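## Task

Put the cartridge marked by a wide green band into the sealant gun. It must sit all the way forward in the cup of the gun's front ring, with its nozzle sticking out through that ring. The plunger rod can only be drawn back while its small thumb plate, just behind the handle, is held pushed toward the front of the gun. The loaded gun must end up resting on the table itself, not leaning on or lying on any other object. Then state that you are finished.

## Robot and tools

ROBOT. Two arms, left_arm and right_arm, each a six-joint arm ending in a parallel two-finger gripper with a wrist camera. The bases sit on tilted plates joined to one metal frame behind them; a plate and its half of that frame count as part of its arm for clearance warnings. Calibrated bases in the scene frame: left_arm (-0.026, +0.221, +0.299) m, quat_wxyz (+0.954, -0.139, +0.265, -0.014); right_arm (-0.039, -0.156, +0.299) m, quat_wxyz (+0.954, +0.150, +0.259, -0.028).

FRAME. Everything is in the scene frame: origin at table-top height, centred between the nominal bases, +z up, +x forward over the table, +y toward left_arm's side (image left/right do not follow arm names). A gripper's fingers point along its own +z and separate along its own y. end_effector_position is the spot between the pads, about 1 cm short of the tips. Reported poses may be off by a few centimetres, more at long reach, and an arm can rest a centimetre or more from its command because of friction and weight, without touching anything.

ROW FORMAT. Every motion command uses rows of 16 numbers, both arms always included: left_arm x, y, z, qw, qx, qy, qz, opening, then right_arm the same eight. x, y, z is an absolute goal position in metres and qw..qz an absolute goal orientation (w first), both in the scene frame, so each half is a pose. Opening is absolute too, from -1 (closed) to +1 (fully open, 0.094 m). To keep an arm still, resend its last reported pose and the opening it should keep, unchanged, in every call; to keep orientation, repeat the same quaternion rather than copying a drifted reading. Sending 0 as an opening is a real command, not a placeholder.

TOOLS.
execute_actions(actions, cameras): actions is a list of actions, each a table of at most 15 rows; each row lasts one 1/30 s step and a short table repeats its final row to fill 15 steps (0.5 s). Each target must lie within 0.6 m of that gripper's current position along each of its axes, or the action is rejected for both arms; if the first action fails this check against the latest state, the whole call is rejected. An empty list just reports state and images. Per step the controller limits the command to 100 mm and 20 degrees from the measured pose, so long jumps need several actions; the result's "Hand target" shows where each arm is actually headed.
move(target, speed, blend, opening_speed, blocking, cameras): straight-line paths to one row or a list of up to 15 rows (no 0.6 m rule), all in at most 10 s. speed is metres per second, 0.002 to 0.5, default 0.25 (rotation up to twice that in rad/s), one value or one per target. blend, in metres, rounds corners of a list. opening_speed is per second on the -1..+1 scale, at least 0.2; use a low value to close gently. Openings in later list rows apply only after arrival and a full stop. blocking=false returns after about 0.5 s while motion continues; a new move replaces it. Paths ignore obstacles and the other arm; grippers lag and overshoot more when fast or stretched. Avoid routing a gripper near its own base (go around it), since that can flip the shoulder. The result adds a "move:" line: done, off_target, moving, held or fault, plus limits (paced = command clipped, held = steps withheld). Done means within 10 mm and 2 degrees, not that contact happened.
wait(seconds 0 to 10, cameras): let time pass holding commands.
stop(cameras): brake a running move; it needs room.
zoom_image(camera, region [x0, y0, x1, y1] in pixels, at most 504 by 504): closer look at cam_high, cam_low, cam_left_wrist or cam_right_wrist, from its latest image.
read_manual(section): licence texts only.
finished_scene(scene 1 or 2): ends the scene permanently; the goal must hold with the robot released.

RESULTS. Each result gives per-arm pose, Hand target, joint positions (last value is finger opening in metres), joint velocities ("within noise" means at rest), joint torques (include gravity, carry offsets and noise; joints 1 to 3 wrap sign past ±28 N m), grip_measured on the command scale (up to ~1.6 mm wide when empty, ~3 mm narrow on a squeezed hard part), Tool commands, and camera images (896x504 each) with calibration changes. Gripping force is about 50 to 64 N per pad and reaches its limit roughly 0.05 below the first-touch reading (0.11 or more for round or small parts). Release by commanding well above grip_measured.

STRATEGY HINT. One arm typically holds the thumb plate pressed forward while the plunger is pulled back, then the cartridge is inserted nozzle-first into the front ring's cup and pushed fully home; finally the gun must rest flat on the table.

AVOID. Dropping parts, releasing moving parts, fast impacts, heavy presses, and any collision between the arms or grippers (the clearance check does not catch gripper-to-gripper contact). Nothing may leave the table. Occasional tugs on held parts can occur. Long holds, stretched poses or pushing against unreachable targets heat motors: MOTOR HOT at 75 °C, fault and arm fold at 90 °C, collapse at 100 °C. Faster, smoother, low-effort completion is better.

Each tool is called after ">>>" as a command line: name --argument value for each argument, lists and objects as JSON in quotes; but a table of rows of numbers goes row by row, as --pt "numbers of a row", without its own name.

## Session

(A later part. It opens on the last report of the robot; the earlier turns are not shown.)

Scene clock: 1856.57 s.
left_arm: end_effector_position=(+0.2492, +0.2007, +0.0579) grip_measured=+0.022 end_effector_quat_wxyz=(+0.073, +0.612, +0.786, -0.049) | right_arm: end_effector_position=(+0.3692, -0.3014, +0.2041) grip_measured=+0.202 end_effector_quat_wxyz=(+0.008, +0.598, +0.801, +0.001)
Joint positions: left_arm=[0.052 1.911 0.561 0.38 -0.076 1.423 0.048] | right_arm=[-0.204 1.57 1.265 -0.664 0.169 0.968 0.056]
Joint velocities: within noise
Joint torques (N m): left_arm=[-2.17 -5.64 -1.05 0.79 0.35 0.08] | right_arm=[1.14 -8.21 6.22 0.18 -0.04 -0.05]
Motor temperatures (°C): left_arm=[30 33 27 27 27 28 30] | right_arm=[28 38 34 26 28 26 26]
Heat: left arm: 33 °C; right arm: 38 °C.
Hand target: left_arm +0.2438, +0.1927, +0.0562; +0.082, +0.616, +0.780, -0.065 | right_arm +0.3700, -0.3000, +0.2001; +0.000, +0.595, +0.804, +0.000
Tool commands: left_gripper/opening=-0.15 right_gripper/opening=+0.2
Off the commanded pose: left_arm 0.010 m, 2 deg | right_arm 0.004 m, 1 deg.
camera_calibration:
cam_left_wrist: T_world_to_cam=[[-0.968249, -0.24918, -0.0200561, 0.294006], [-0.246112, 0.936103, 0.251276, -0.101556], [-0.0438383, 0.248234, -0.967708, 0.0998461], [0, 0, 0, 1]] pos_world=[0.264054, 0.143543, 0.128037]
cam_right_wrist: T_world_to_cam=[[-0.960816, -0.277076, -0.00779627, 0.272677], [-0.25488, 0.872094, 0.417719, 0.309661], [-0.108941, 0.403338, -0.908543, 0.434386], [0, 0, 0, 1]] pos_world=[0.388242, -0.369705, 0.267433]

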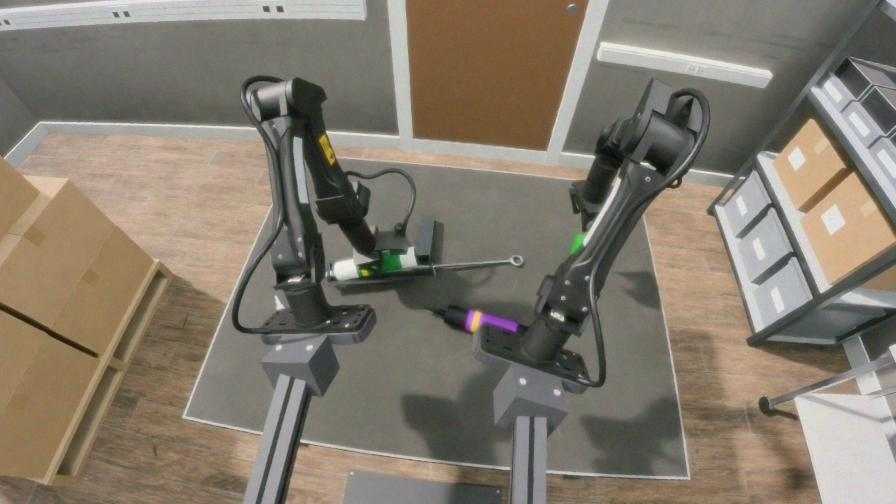

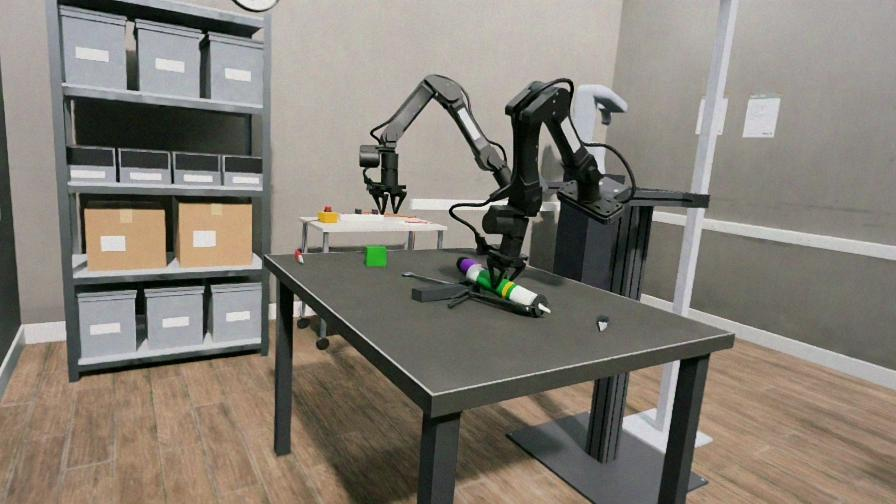

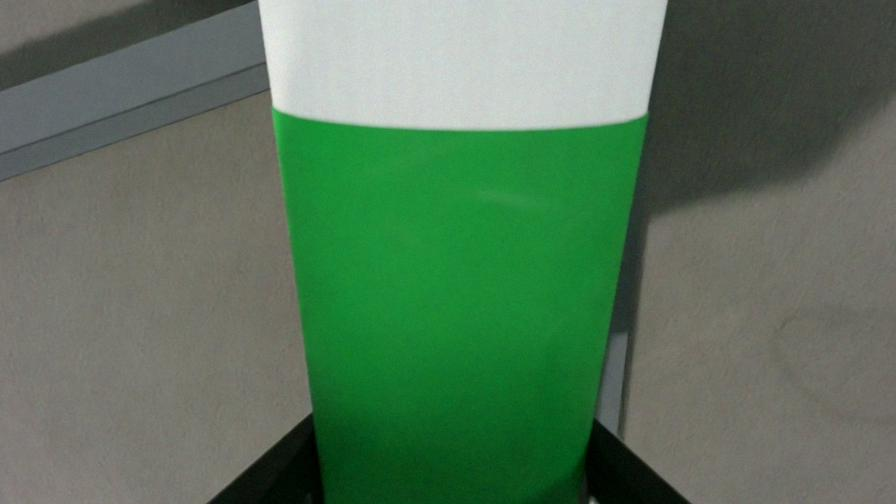

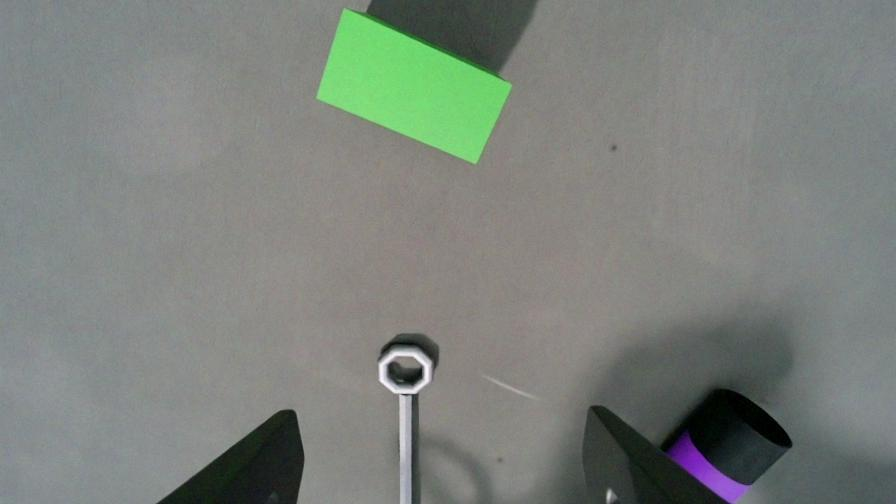

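>>> move --target '[0.2400, 0.1990, 0.0540, 0.0820,0.6164,0.7805,-0.0648, -0.15, 0.37,-0.3,0.2, 0,0.595,0.804,0, 0.2]' --speed 0.05

>>> zoom_image --camera "cam_left_wrist" --region '[250, 100, 650, 504]'

>>> zoom_image --camera "cam_low" --region '[460, 240, 580, 330]'

>>> zoom_image --camera "cam_high" --region '[300, 220, 460, 310]'

Scene clock: 1870.60 s.
left_arm: end_effector_position=(+0.2465, +0.2066, +0.0567) grip_measured=+0.022 end_effector_quat_wxyz=(+0.075, +0.612, +0.786, -0.049) | right_arm: end_effector_position=(+0.3692, -0.3014, +0.2041) grip_measured=+0.202 end_effector_quat_wxyz=(+0.008, +0.598, +0.801, +0.001)
Joint positions: left_arm=[0.078 1.911 0.55 0.394 -0.059 1.445 0.048] | right_arm=[-0.204 1.57 1.265 -0.664 0.169 0.968 0.056]
Joint velocities: within noise
Joint torques (N m): left_arm=[-2 -5.29 -1.22 0.83 0.36 0.07] | right_arm=[1.09 -8.21 6.19 0.16 -0.03 -0.06]
Motor temperatures (°C): left_arm=[30 33 27 27 27 28 30] | right_arm=[28 38 34 26 28 26 26]
Heat: left arm: 33 °C; right arm: 38 °C.
Hand target: left_arm +0.2399, +0.1991, +0.0544; +0.082, +0.616, +0.781, -0.065 | right_arm +0.3700, -0.3000, +0.2001; +0.000, +0.595, +0.804, +0.000
Off the commanded pose: left_arm 0.010 m, 2 deg | right_arm 0.004 m, 1 deg.
move: done
camera_calibration:
cam_left_wrist: T_world_to_cam=[[-0.968248, -0.249011, -0.0221248, 0.292883], [-0.246577, 0.936699, 0.248587, -0.107319], [-0.0411765, 0.246149, -0.968357, 0.0969131], [0, 0, 0, 1]] pos_world=[0.261111, 0.149602, 0.127005]
cam_right_wrist: T_world_to_cam=[[-0.960816, -0.277076, -0.00779627, 0.272677], [-0.25488, 0.872094, 0.417719, 0.309661], [-0.108941, 0.403338, -0.908543, 0.434386], [0, 0, 0, 1]] pos_world=[0.388242, -0.369705, 0.267433]

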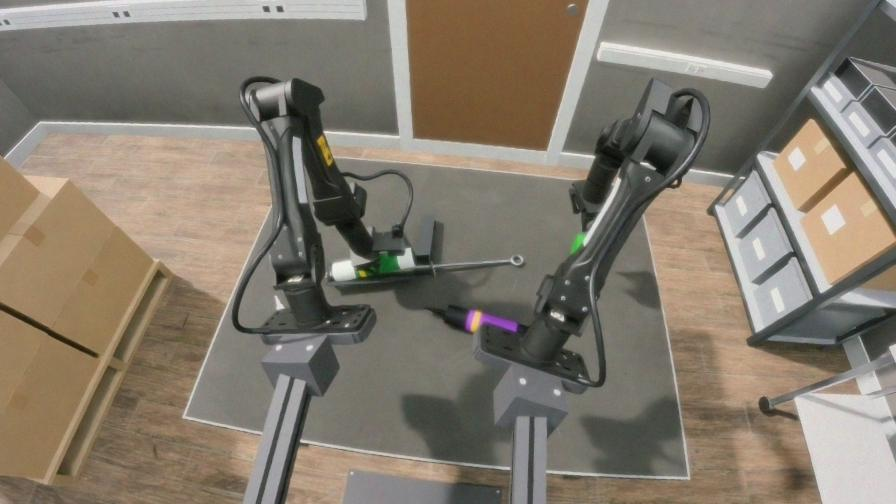

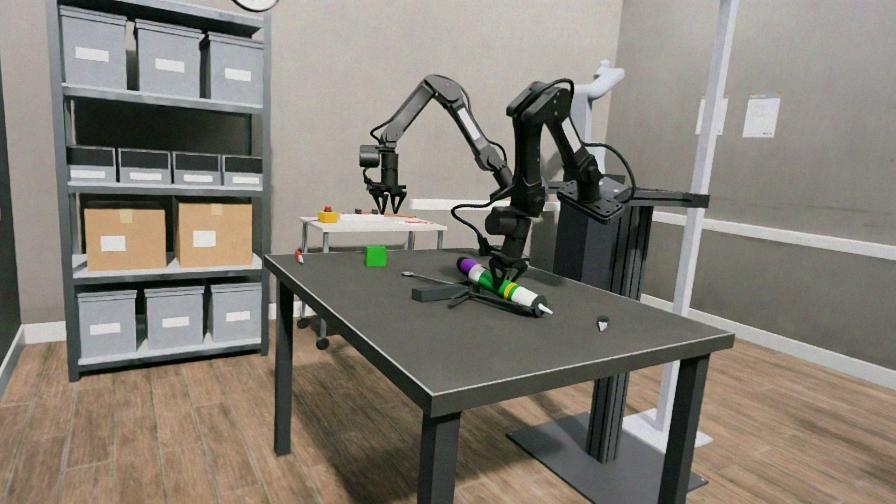

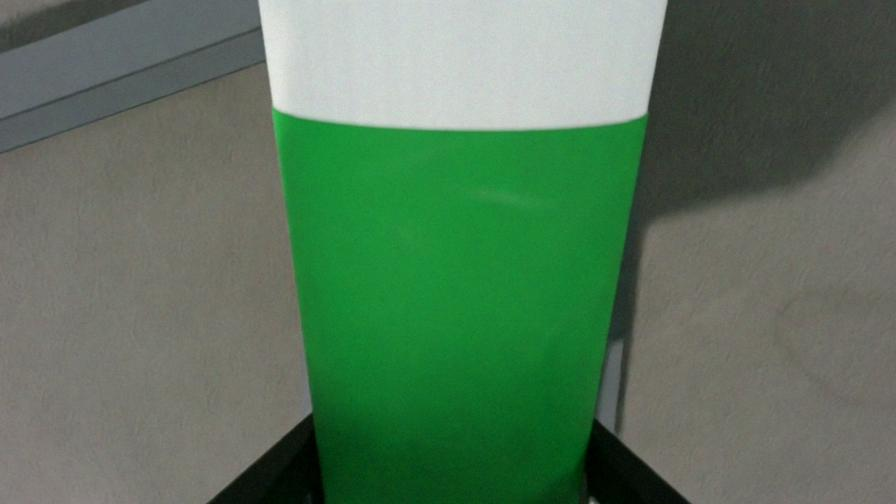

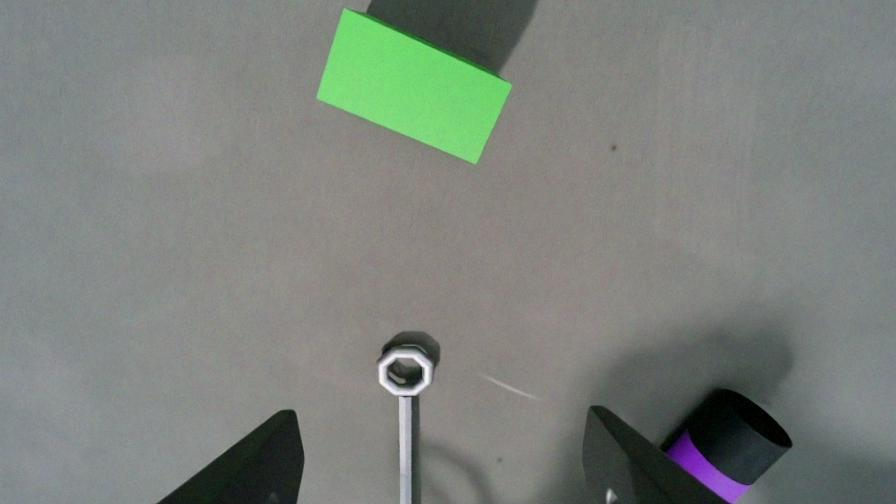

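Scaled by 1.248.

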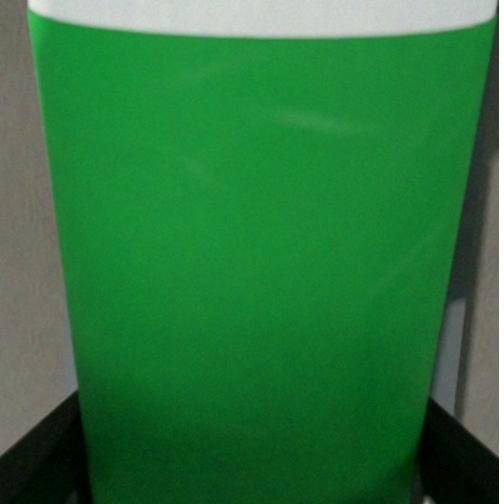

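Scaled by 4.200.

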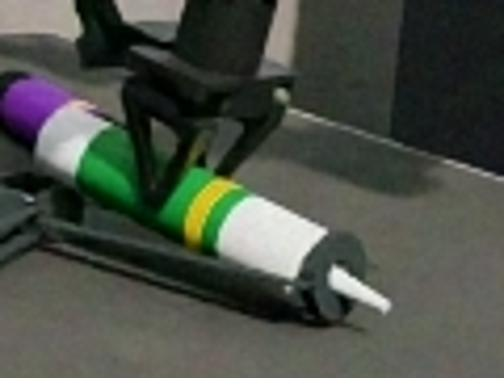

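Scaled by 3.150.

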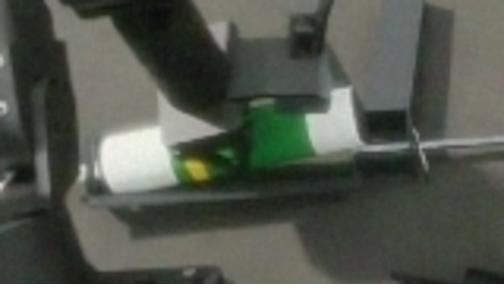

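>>> move --target '[0.2382, 0.2060, 0.0528, 0.0820,0.6164,0.7805,-0.0648, -0.15, 0.37,-0.3,0.2, 0,0.595,0.804,0, 0.2]' --speed 0.05 --cameras '["cam_left_wrist","cam_low","cam_high"]'

>>> zoom_image --camera "cam_left_wrist" --region '[250, 100, 650, 504]'

>>> zoom_image --camera "cam_low" --region '[460, 240, 580, 330]'

>>> zoom_image --camera "cam_high" --region '[300, 220, 460, 310]'

Scene clock: 1879.07 s.
left_arm: end_effector_position=(+0.2460, +0.2137, +0.0551) grip_measured=+0.022 end_effector_quat_wxyz=(+0.076, +0.611, +0.786, -0.048) | right_arm: end_effector_position=(+0.3692, -0.3014, +0.2041) grip_measured=+0.202 end_effector_quat_wxyz=(+0.008, +0.598, +0.801, +0.001)
Joint positions: left_arm=[0.107 1.911 0.549 0.398 -0.042 1.468 0.048] | right_arm=[-0.204 1.57 1.265 -0.664 0.169 0.968 0.056]
Joint velocities: within noise
Joint torques (N m): left_arm=[-1.92 -5.45 -1.65 0.79 0.36 0.09] | right_arm=[1.18 -8.14 6.2 0.19 -0.05 -0.06]
Motor temperatures (°C): left_arm=[30 33 27 27 27 28 30] | right_arm=[28 38 34 26 28 26 26]
Heat: left arm: 33 °C; right arm: 38 °C.
Hand target: left_arm +0.2380, +0.2062, +0.0531; +0.082, +0.616, +0.781, -0.065 | right_arm +0.3700, -0.3000, +0.2001; +0.000, +0.595, +0.804, +0.000
Off the commanded pose: left_arm 0.011 m, 2 deg | right_arm 0.004 m, 1 deg.
move: off_target (left_arm)
camera_calibration:
cam_left_wrist: T_world_to_cam=[[-0.967944, -0.250036, -0.0237969, 0.294385], [-0.247994, 0.936414, 0.248248, -0.113332], [-0.0397872, 0.246192, -0.968404, 0.0932252], [0, 0, 0, 1]] pos_world=[0.260552, 0.156781, 0.12542]
Images, in order (width x height): cam_high 896x504, cam_low 896x504, cam_left_wrist 896x504.

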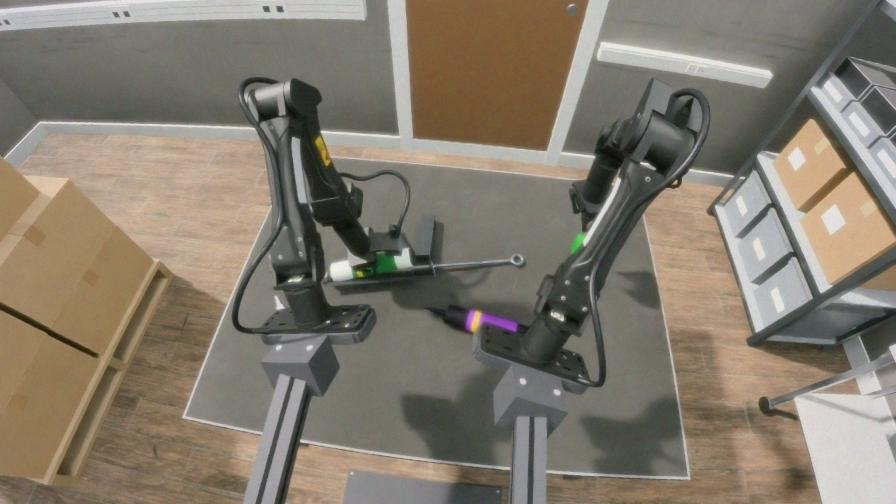

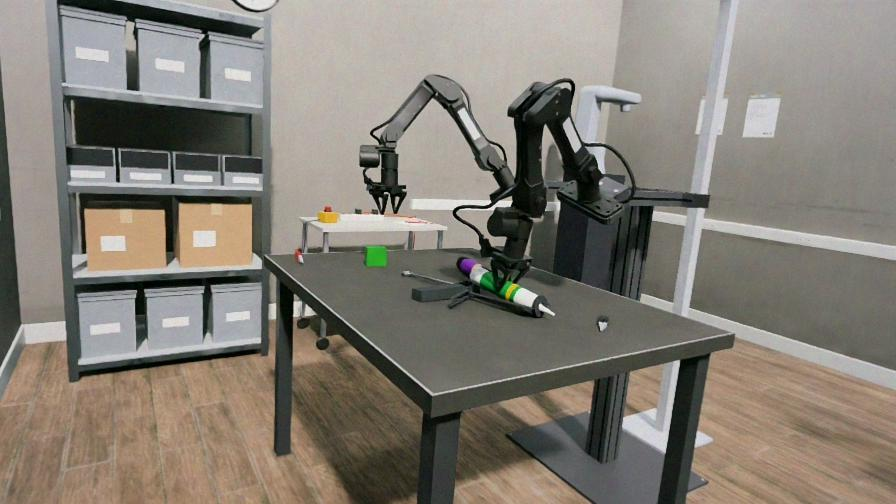

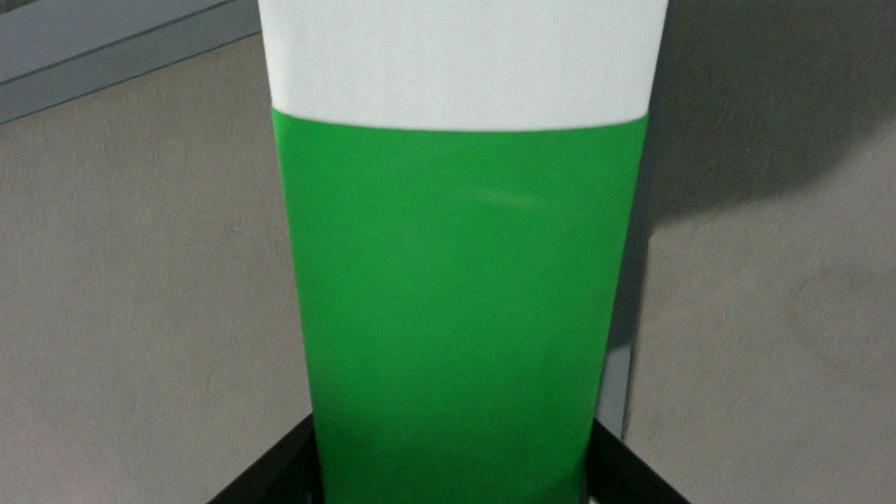

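Scaled by 1.248.

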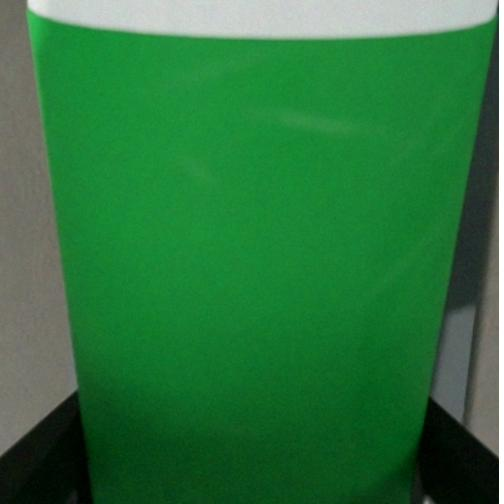

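Scaled by 4.200.

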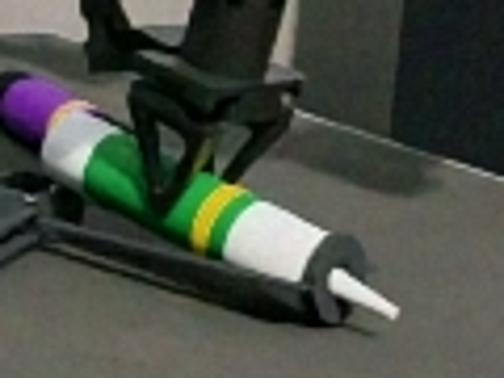

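Scaled by 3.150.

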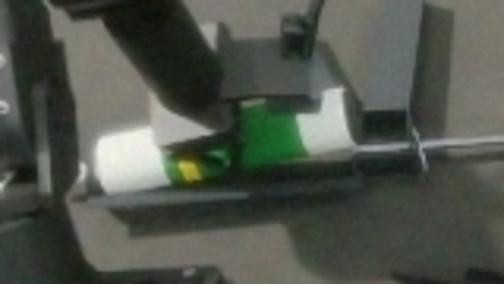

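>>> move --target '[0.2340, 0.2100, 0.0518, 0.0820,0.6164,0.7805,-0.0648, -0.15, 0.37,-0.3,0.2, 0,0.595,0.804,0, 0.2]' --speed 0.05 --cameras '["cam_left_wrist","cam_low","cam_high"]'

>>> zoom_image --camera "cam_left_wrist" --region '[250, 100, 650, 504]'

>>> zoom_image --camera "cam_low" --region '[500, 270, 580, 330]'

>>> zoom_image --camera "cam_high" --region '[300, 220, 460, 310]'

Scene clock: 1888.80 s.
left_arm: end_effector_position=(+0.2397, +0.2181, +0.0534) grip_measured=+0.022 end_effector_quat_wxyz=(+0.073, +0.612, +0.786, -0.049) | right_arm: end_effector_position=(+0.3692, -0.3014, +0.2041) grip_measured=+0.202 end_effector_quat_wxyz=(+0.008, +0.598, +0.801, +0.001)
Joint positions: left_arm=[0.126 1.917 0.534 0.415 -0.035 1.485 0.048] | right_arm=[-0.204 1.57 1.265 -0.664 0.169 0.968 0.056]
Joint velocities: within noise
Joint torques (N m): left_arm=[-1.83 -5.67 -1.62 0.74 0.33 0.08] | right_arm=[1.05 -8.08 6.09 0.15 -0.05 -0.06]
Motor temperatures (°C): left_arm=[30 33 27 27 27 28 30] | right_arm=[28 38 34 26 28 26 26]
Heat: left arm: 33 °C; right arm: 38 °C.
Hand target: left_arm +0.2340, +0.2102, +0.0521; +0.082, +0.616, +0.781, -0.065 | right_arm +0.3700, -0.3000, +0.2001; +0.000, +0.595, +0.804, +0.000
Off the commanded pose: left_arm 0.010 m, 2 deg | right_arm 0.004 m, 1 deg.
move: done
camera_calibration:
cam_left_wrist: T_world_to_cam=[[-0.96873, -0.247328, -0.0197636, 0.288676], [-0.244222, 0.93644, 0.251865, -0.11963], [-0.0437858, 0.248816, -0.967561, 0.0906137], [0, 0, 0, 1]] pos_world=[0.2544, 0.160878, 0.12351]
Images, in order (width x height): cam_high 896x504, cam_low 896x504, cam_left_wrist 896x504.

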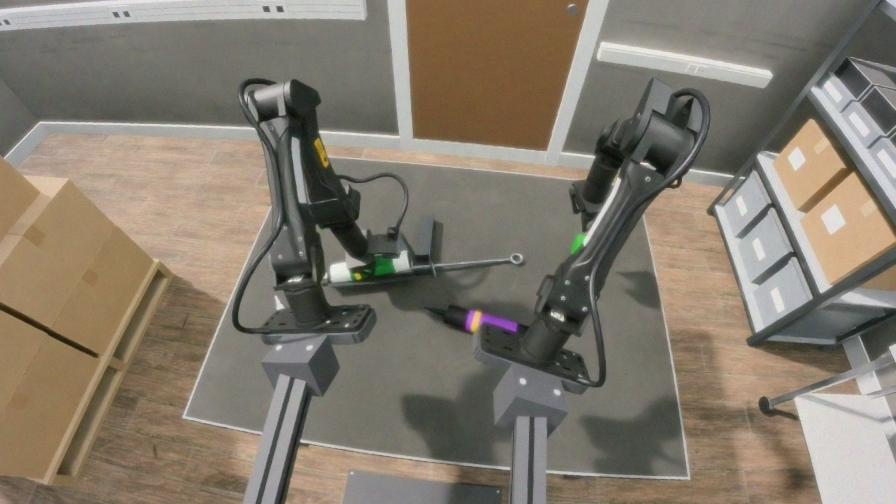

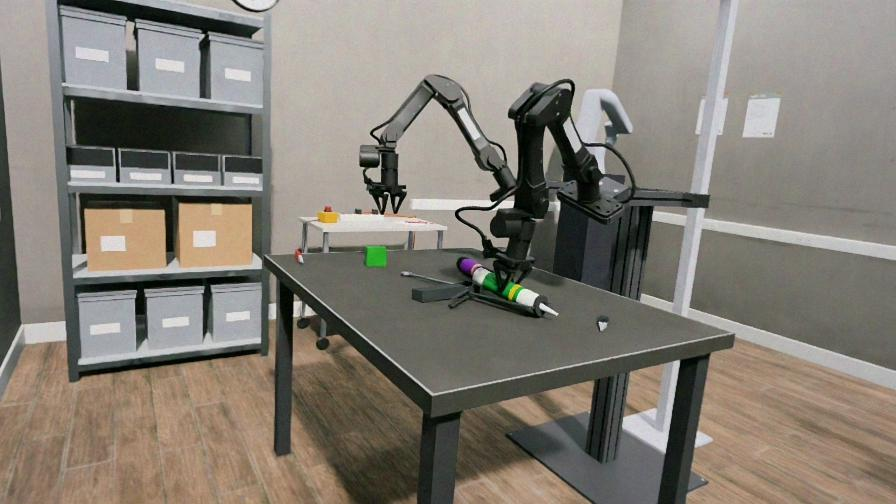

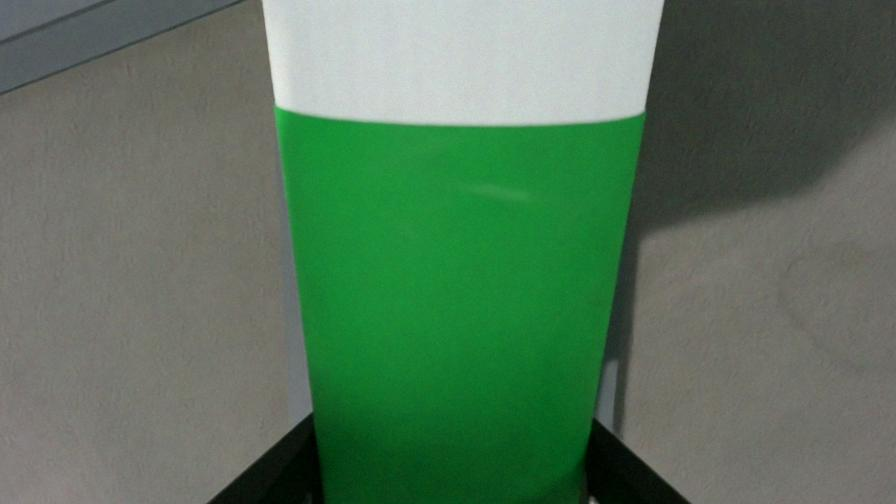

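Scaled by 1.248.

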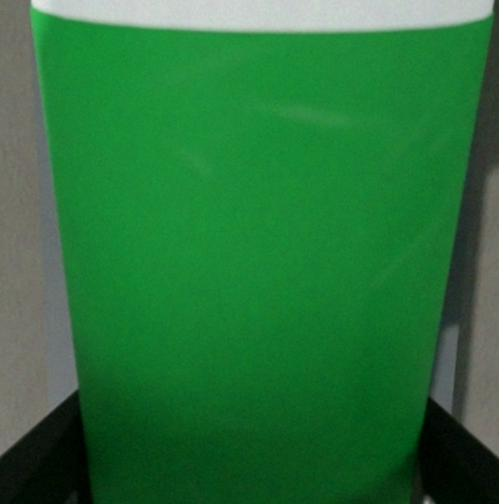

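Scaled by 6.300.

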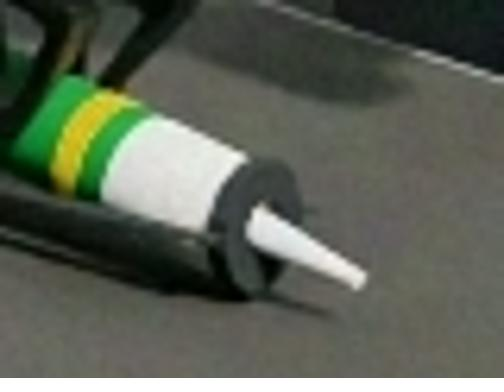

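Scaled by 3.150.

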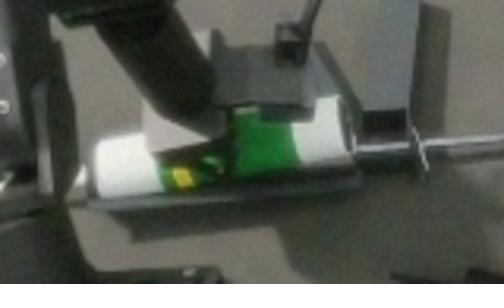

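>>> move --target '[0.2350, 0.2150, 0.0510, 0.0820,0.6164,0.7805,-0.0648, -0.15, 0.37,-0.3,0.2, 0,0.595,0.804,0, 0.2]' --speed 0.05

>>> zoom_image --camera "cam_left_wrist" --region '[250, 100, 650, 504]'

>>> zoom_image --camera "cam_low" --region '[500, 270, 580, 330]'

>>> zoom_image --camera "cam_high" --region '[320, 230, 460, 300]'

Scene clock: 1913.80 s.
left_arm: end_effector_position=(+0.2394, +0.2196, +0.0530) grip_measured=+0.022 end_effector_quat_wxyz=(+0.078, +0.613, +0.784, -0.053) | right_arm: end_effector_position=(+0.3692, -0.3014, +0.2041) grip_measured=+0.202 end_effector_quat_wxyz=(+0.008, +0.598, +0.801, +0.001)
Joint positions: left_arm=[0.141 1.917 0.534 0.416 -0.013 1.5 0.048] | right_arm=[-0.204 1.57 1.265 -0.664 0.169 0.968 0.056]
Joint velocities: within noise
Joint torques (N m): left_arm=[-1.47 -5.83 -0.98 0.69 0.29 0.11] | right_arm=[1.17 -8.18 6.15 0.16 -0.02 -0.03]
Motor temperatures (°C): left_arm=[30 33 27 27 27 28 30] | right_arm=[28 38 34 26 28 26 26]
Heat: left arm: 33 °C; right arm: 38 °C.
Hand target: left_arm +0.2350, +0.2150, +0.0512; +0.082, +0.616, +0.781, -0.065 | right_arm +0.3700, -0.3000, +0.2001; +0.000, +0.595, +0.804, +0.000
Off the commanded pose: left_arm 0.007 m, 2 deg | right_arm 0.004 m, 1 deg.
move: done
camera_calibration:
cam_left_wrist: T_world_to_cam=[[-0.969318, -0.245054, -0.0192575, 0.288447], [-0.242431, 0.940112, 0.239618, -0.121633], [-0.0406153, 0.236935, -0.970676, 0.0918739], [0, 0, 0, 1]] pos_world=[0.253841, 0.163266, 0.12388]
cam_right_wrist: T_world_to_cam=[[-0.960816, -0.277076, -0.00779627, 0.272677], [-0.25488, 0.872094, 0.417719, 0.309661], [-0.108941, 0.403338, -0.908543, 0.434386], [0, 0, 0, 1]] pos_world=[0.388242, -0.369705, 0.267433]

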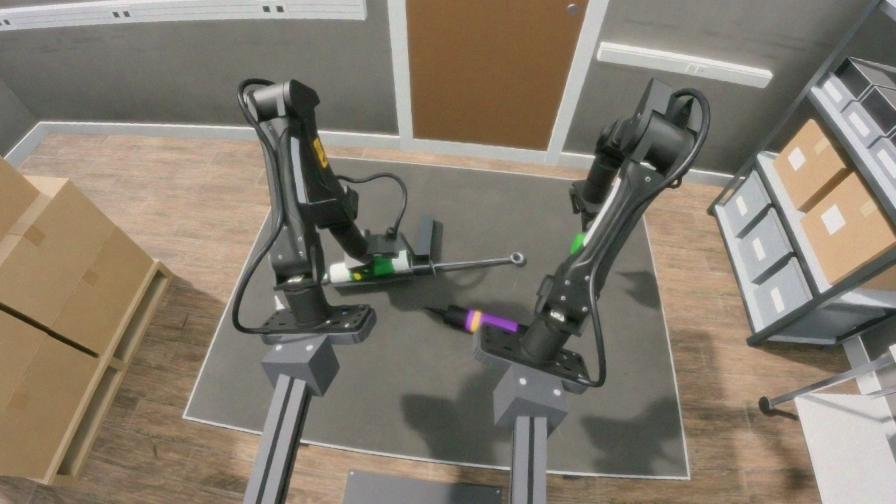

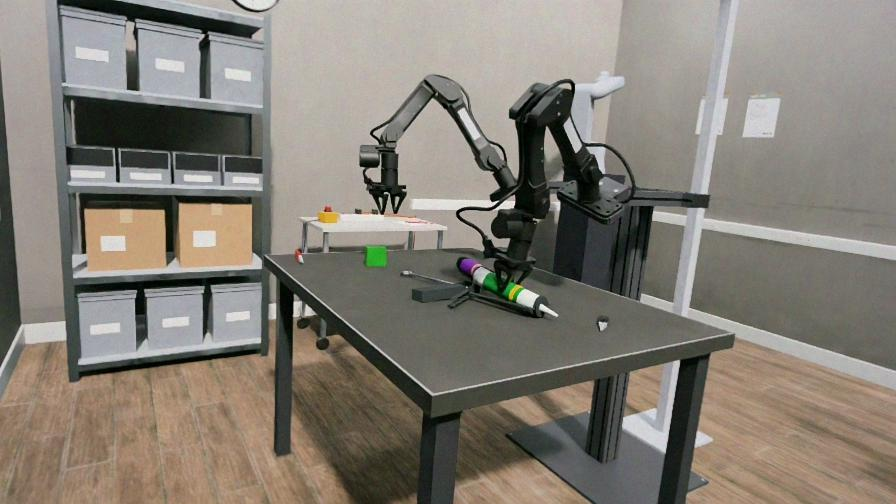

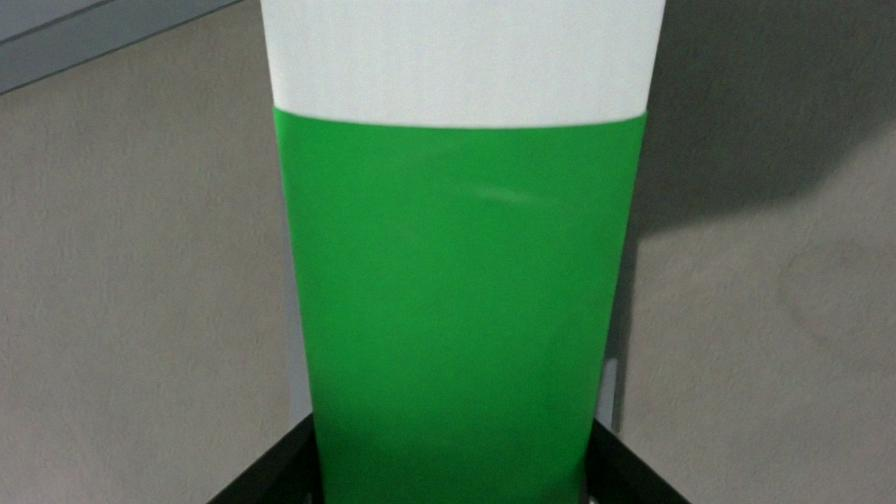

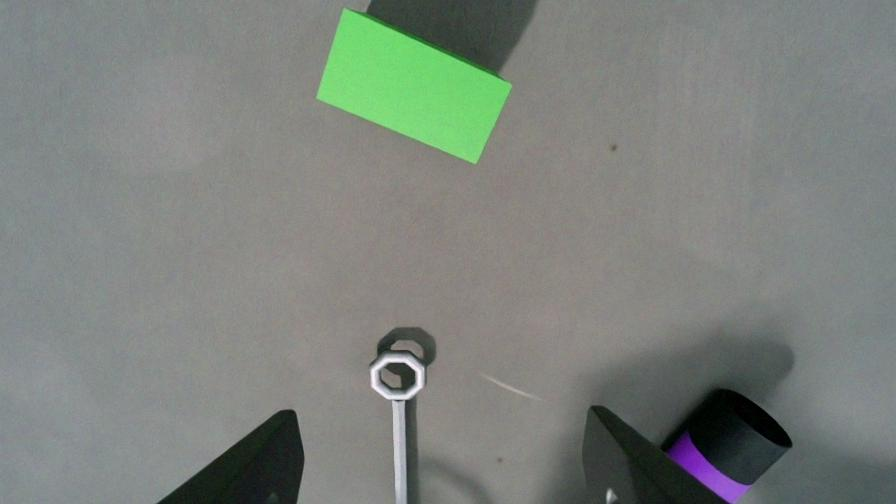

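Scaled by 1.248.

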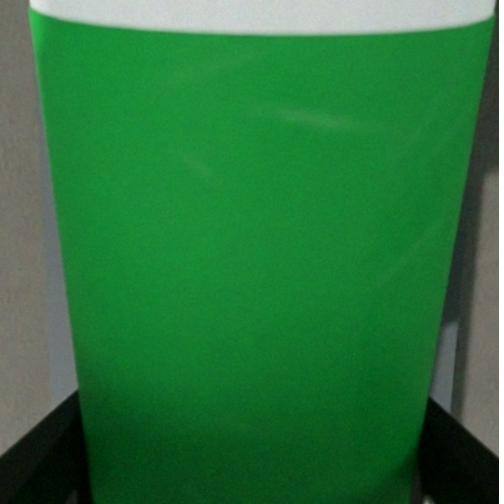

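Scaled by 6.300.

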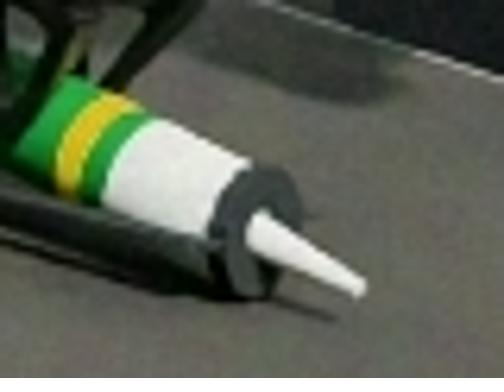

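Scaled by 3.600.

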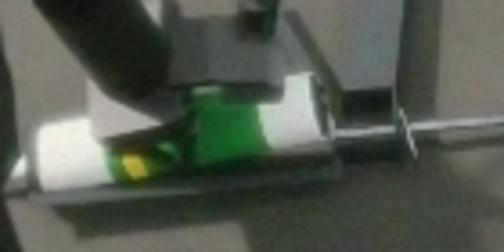

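>>> move --target '[0.2350, 0.2145, 0.0462, 0.0616,0.6179,0.7824,-0.0486, -0.15, 0.37,-0.3,0.2, 0,0.595,0.804,0, 0.2]' --speed 0.05

>>> zoom_image --camera "cam_low" --region '[460, 240, 580, 330]'

>>> zoom_image --camera "cam_high" --region '[320, 230, 460, 300]'

Scene clock: 1933.80 s.
left_arm: end_effector_position=(+0.2370, +0.2192, +0.0485) grip_measured=+0.022 end_effector_quat_wxyz=(+0.061, +0.619, +0.782, -0.044) | right_arm: end_effector_position=(+0.3692, -0.3014, +0.2041) grip_measured=+0.202 end_effector_quat_wxyz=(+0.008, +0.598, +0.801, +0.001)
Joint positions: left_arm=[0.12 1.941 0.544 0.419 -0.061 1.493 0.048] | right_arm=[-0.204 1.57 1.265 -0.664 0.169 0.968 0.056]
Joint velocities: within noise
Joint torques (N m): left_arm=[-2.73 -5.61 -0.79 0.69 0.06 -0.12] | right_arm=[1.17 -8.25 6.2 0.18 -0.01 -0.06]
Motor temperatures (°C): left_arm=[30 33 27 27 27 28 30] | right_arm=[28 38 34 26 28 26 26]
Heat: left arm: 33 °C; right arm: 38 °C.
Hand target: left_arm +0.2350, +0.2146, +0.0463; +0.062, +0.618, +0.782, -0.049 | right_arm +0.3700, -0.3000, +0.2001; +0.000, +0.595, +0.804, +0.000
Off the commanded pose: left_arm 0.006 m, 0 deg | right_arm 0.004 m, 1 deg.
move: done
camera_calibration:
cam_left_wrist: T_world_to_cam=[[-0.972439, -0.232784, -0.0132312, 0.283632], [-0.227371, 0.934202, 0.274897, -0.124723], [-0.0516308, 0.270329, -0.961383, 0.0823066], [0, 0, 0, 1]] pos_world=[0.251706, 0.160292, 0.117167]
cam_right_wrist: T_world_to_cam=[[-0.960816, -0.277076, -0.00779627, 0.272677], [-0.25488, 0.872094, 0.417719, 0.309661], [-0.108941, 0.403338, -0.908543, 0.434386], [0, 0, 0, 1]] pos_world=[0.388242, -0.369705, 0.267433]

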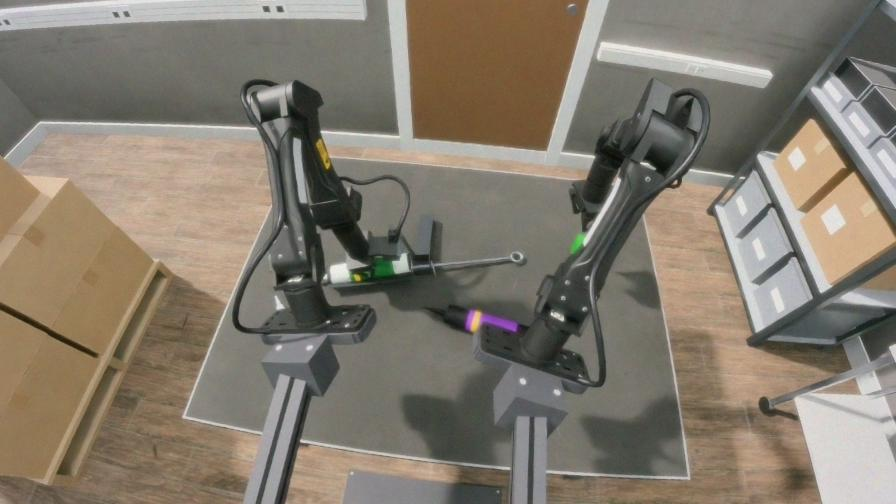

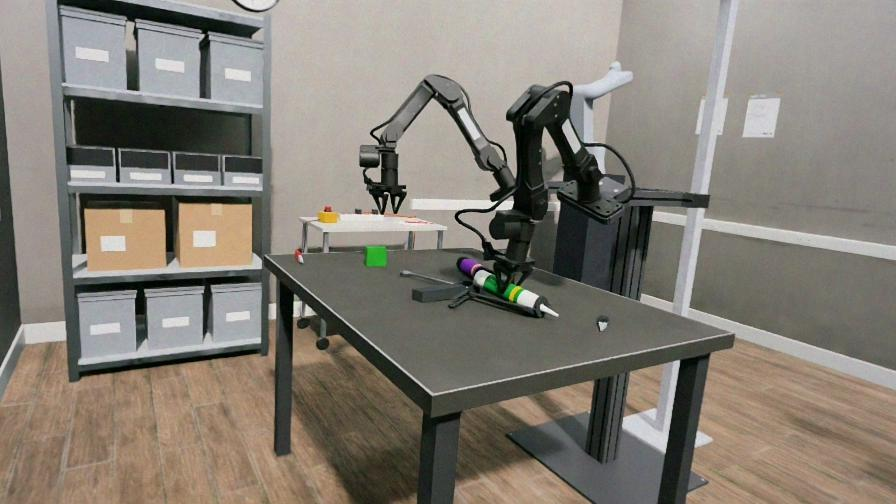

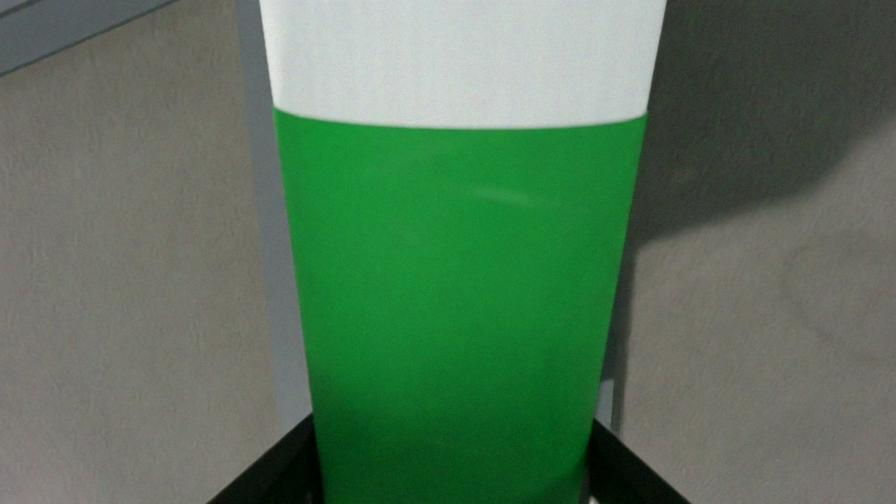

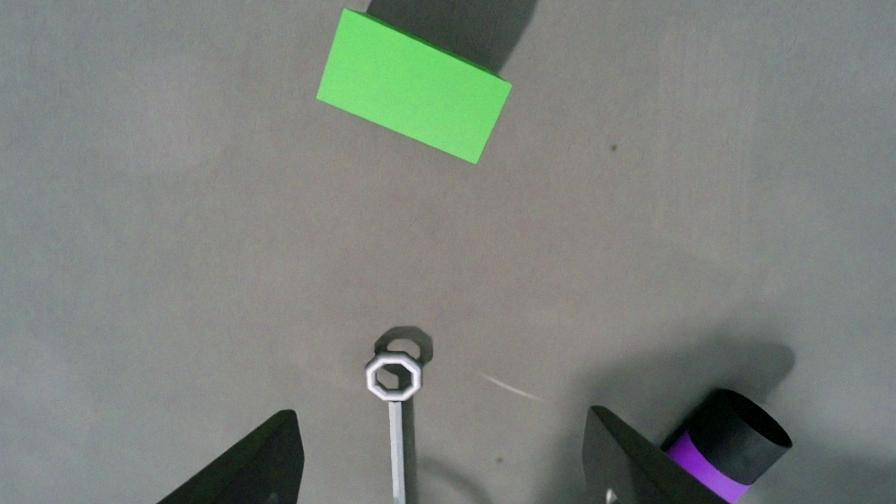

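Scaled by 4.200.

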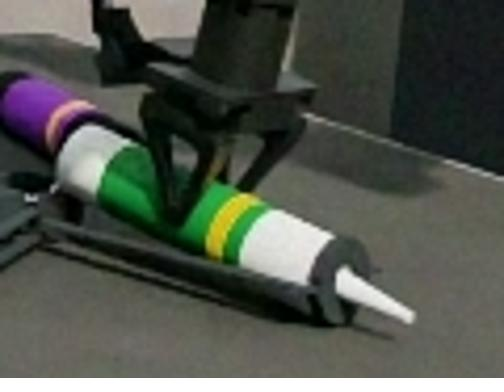

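Scaled by 3.600.

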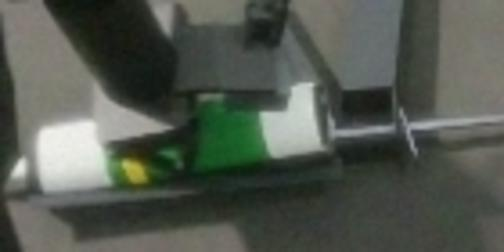

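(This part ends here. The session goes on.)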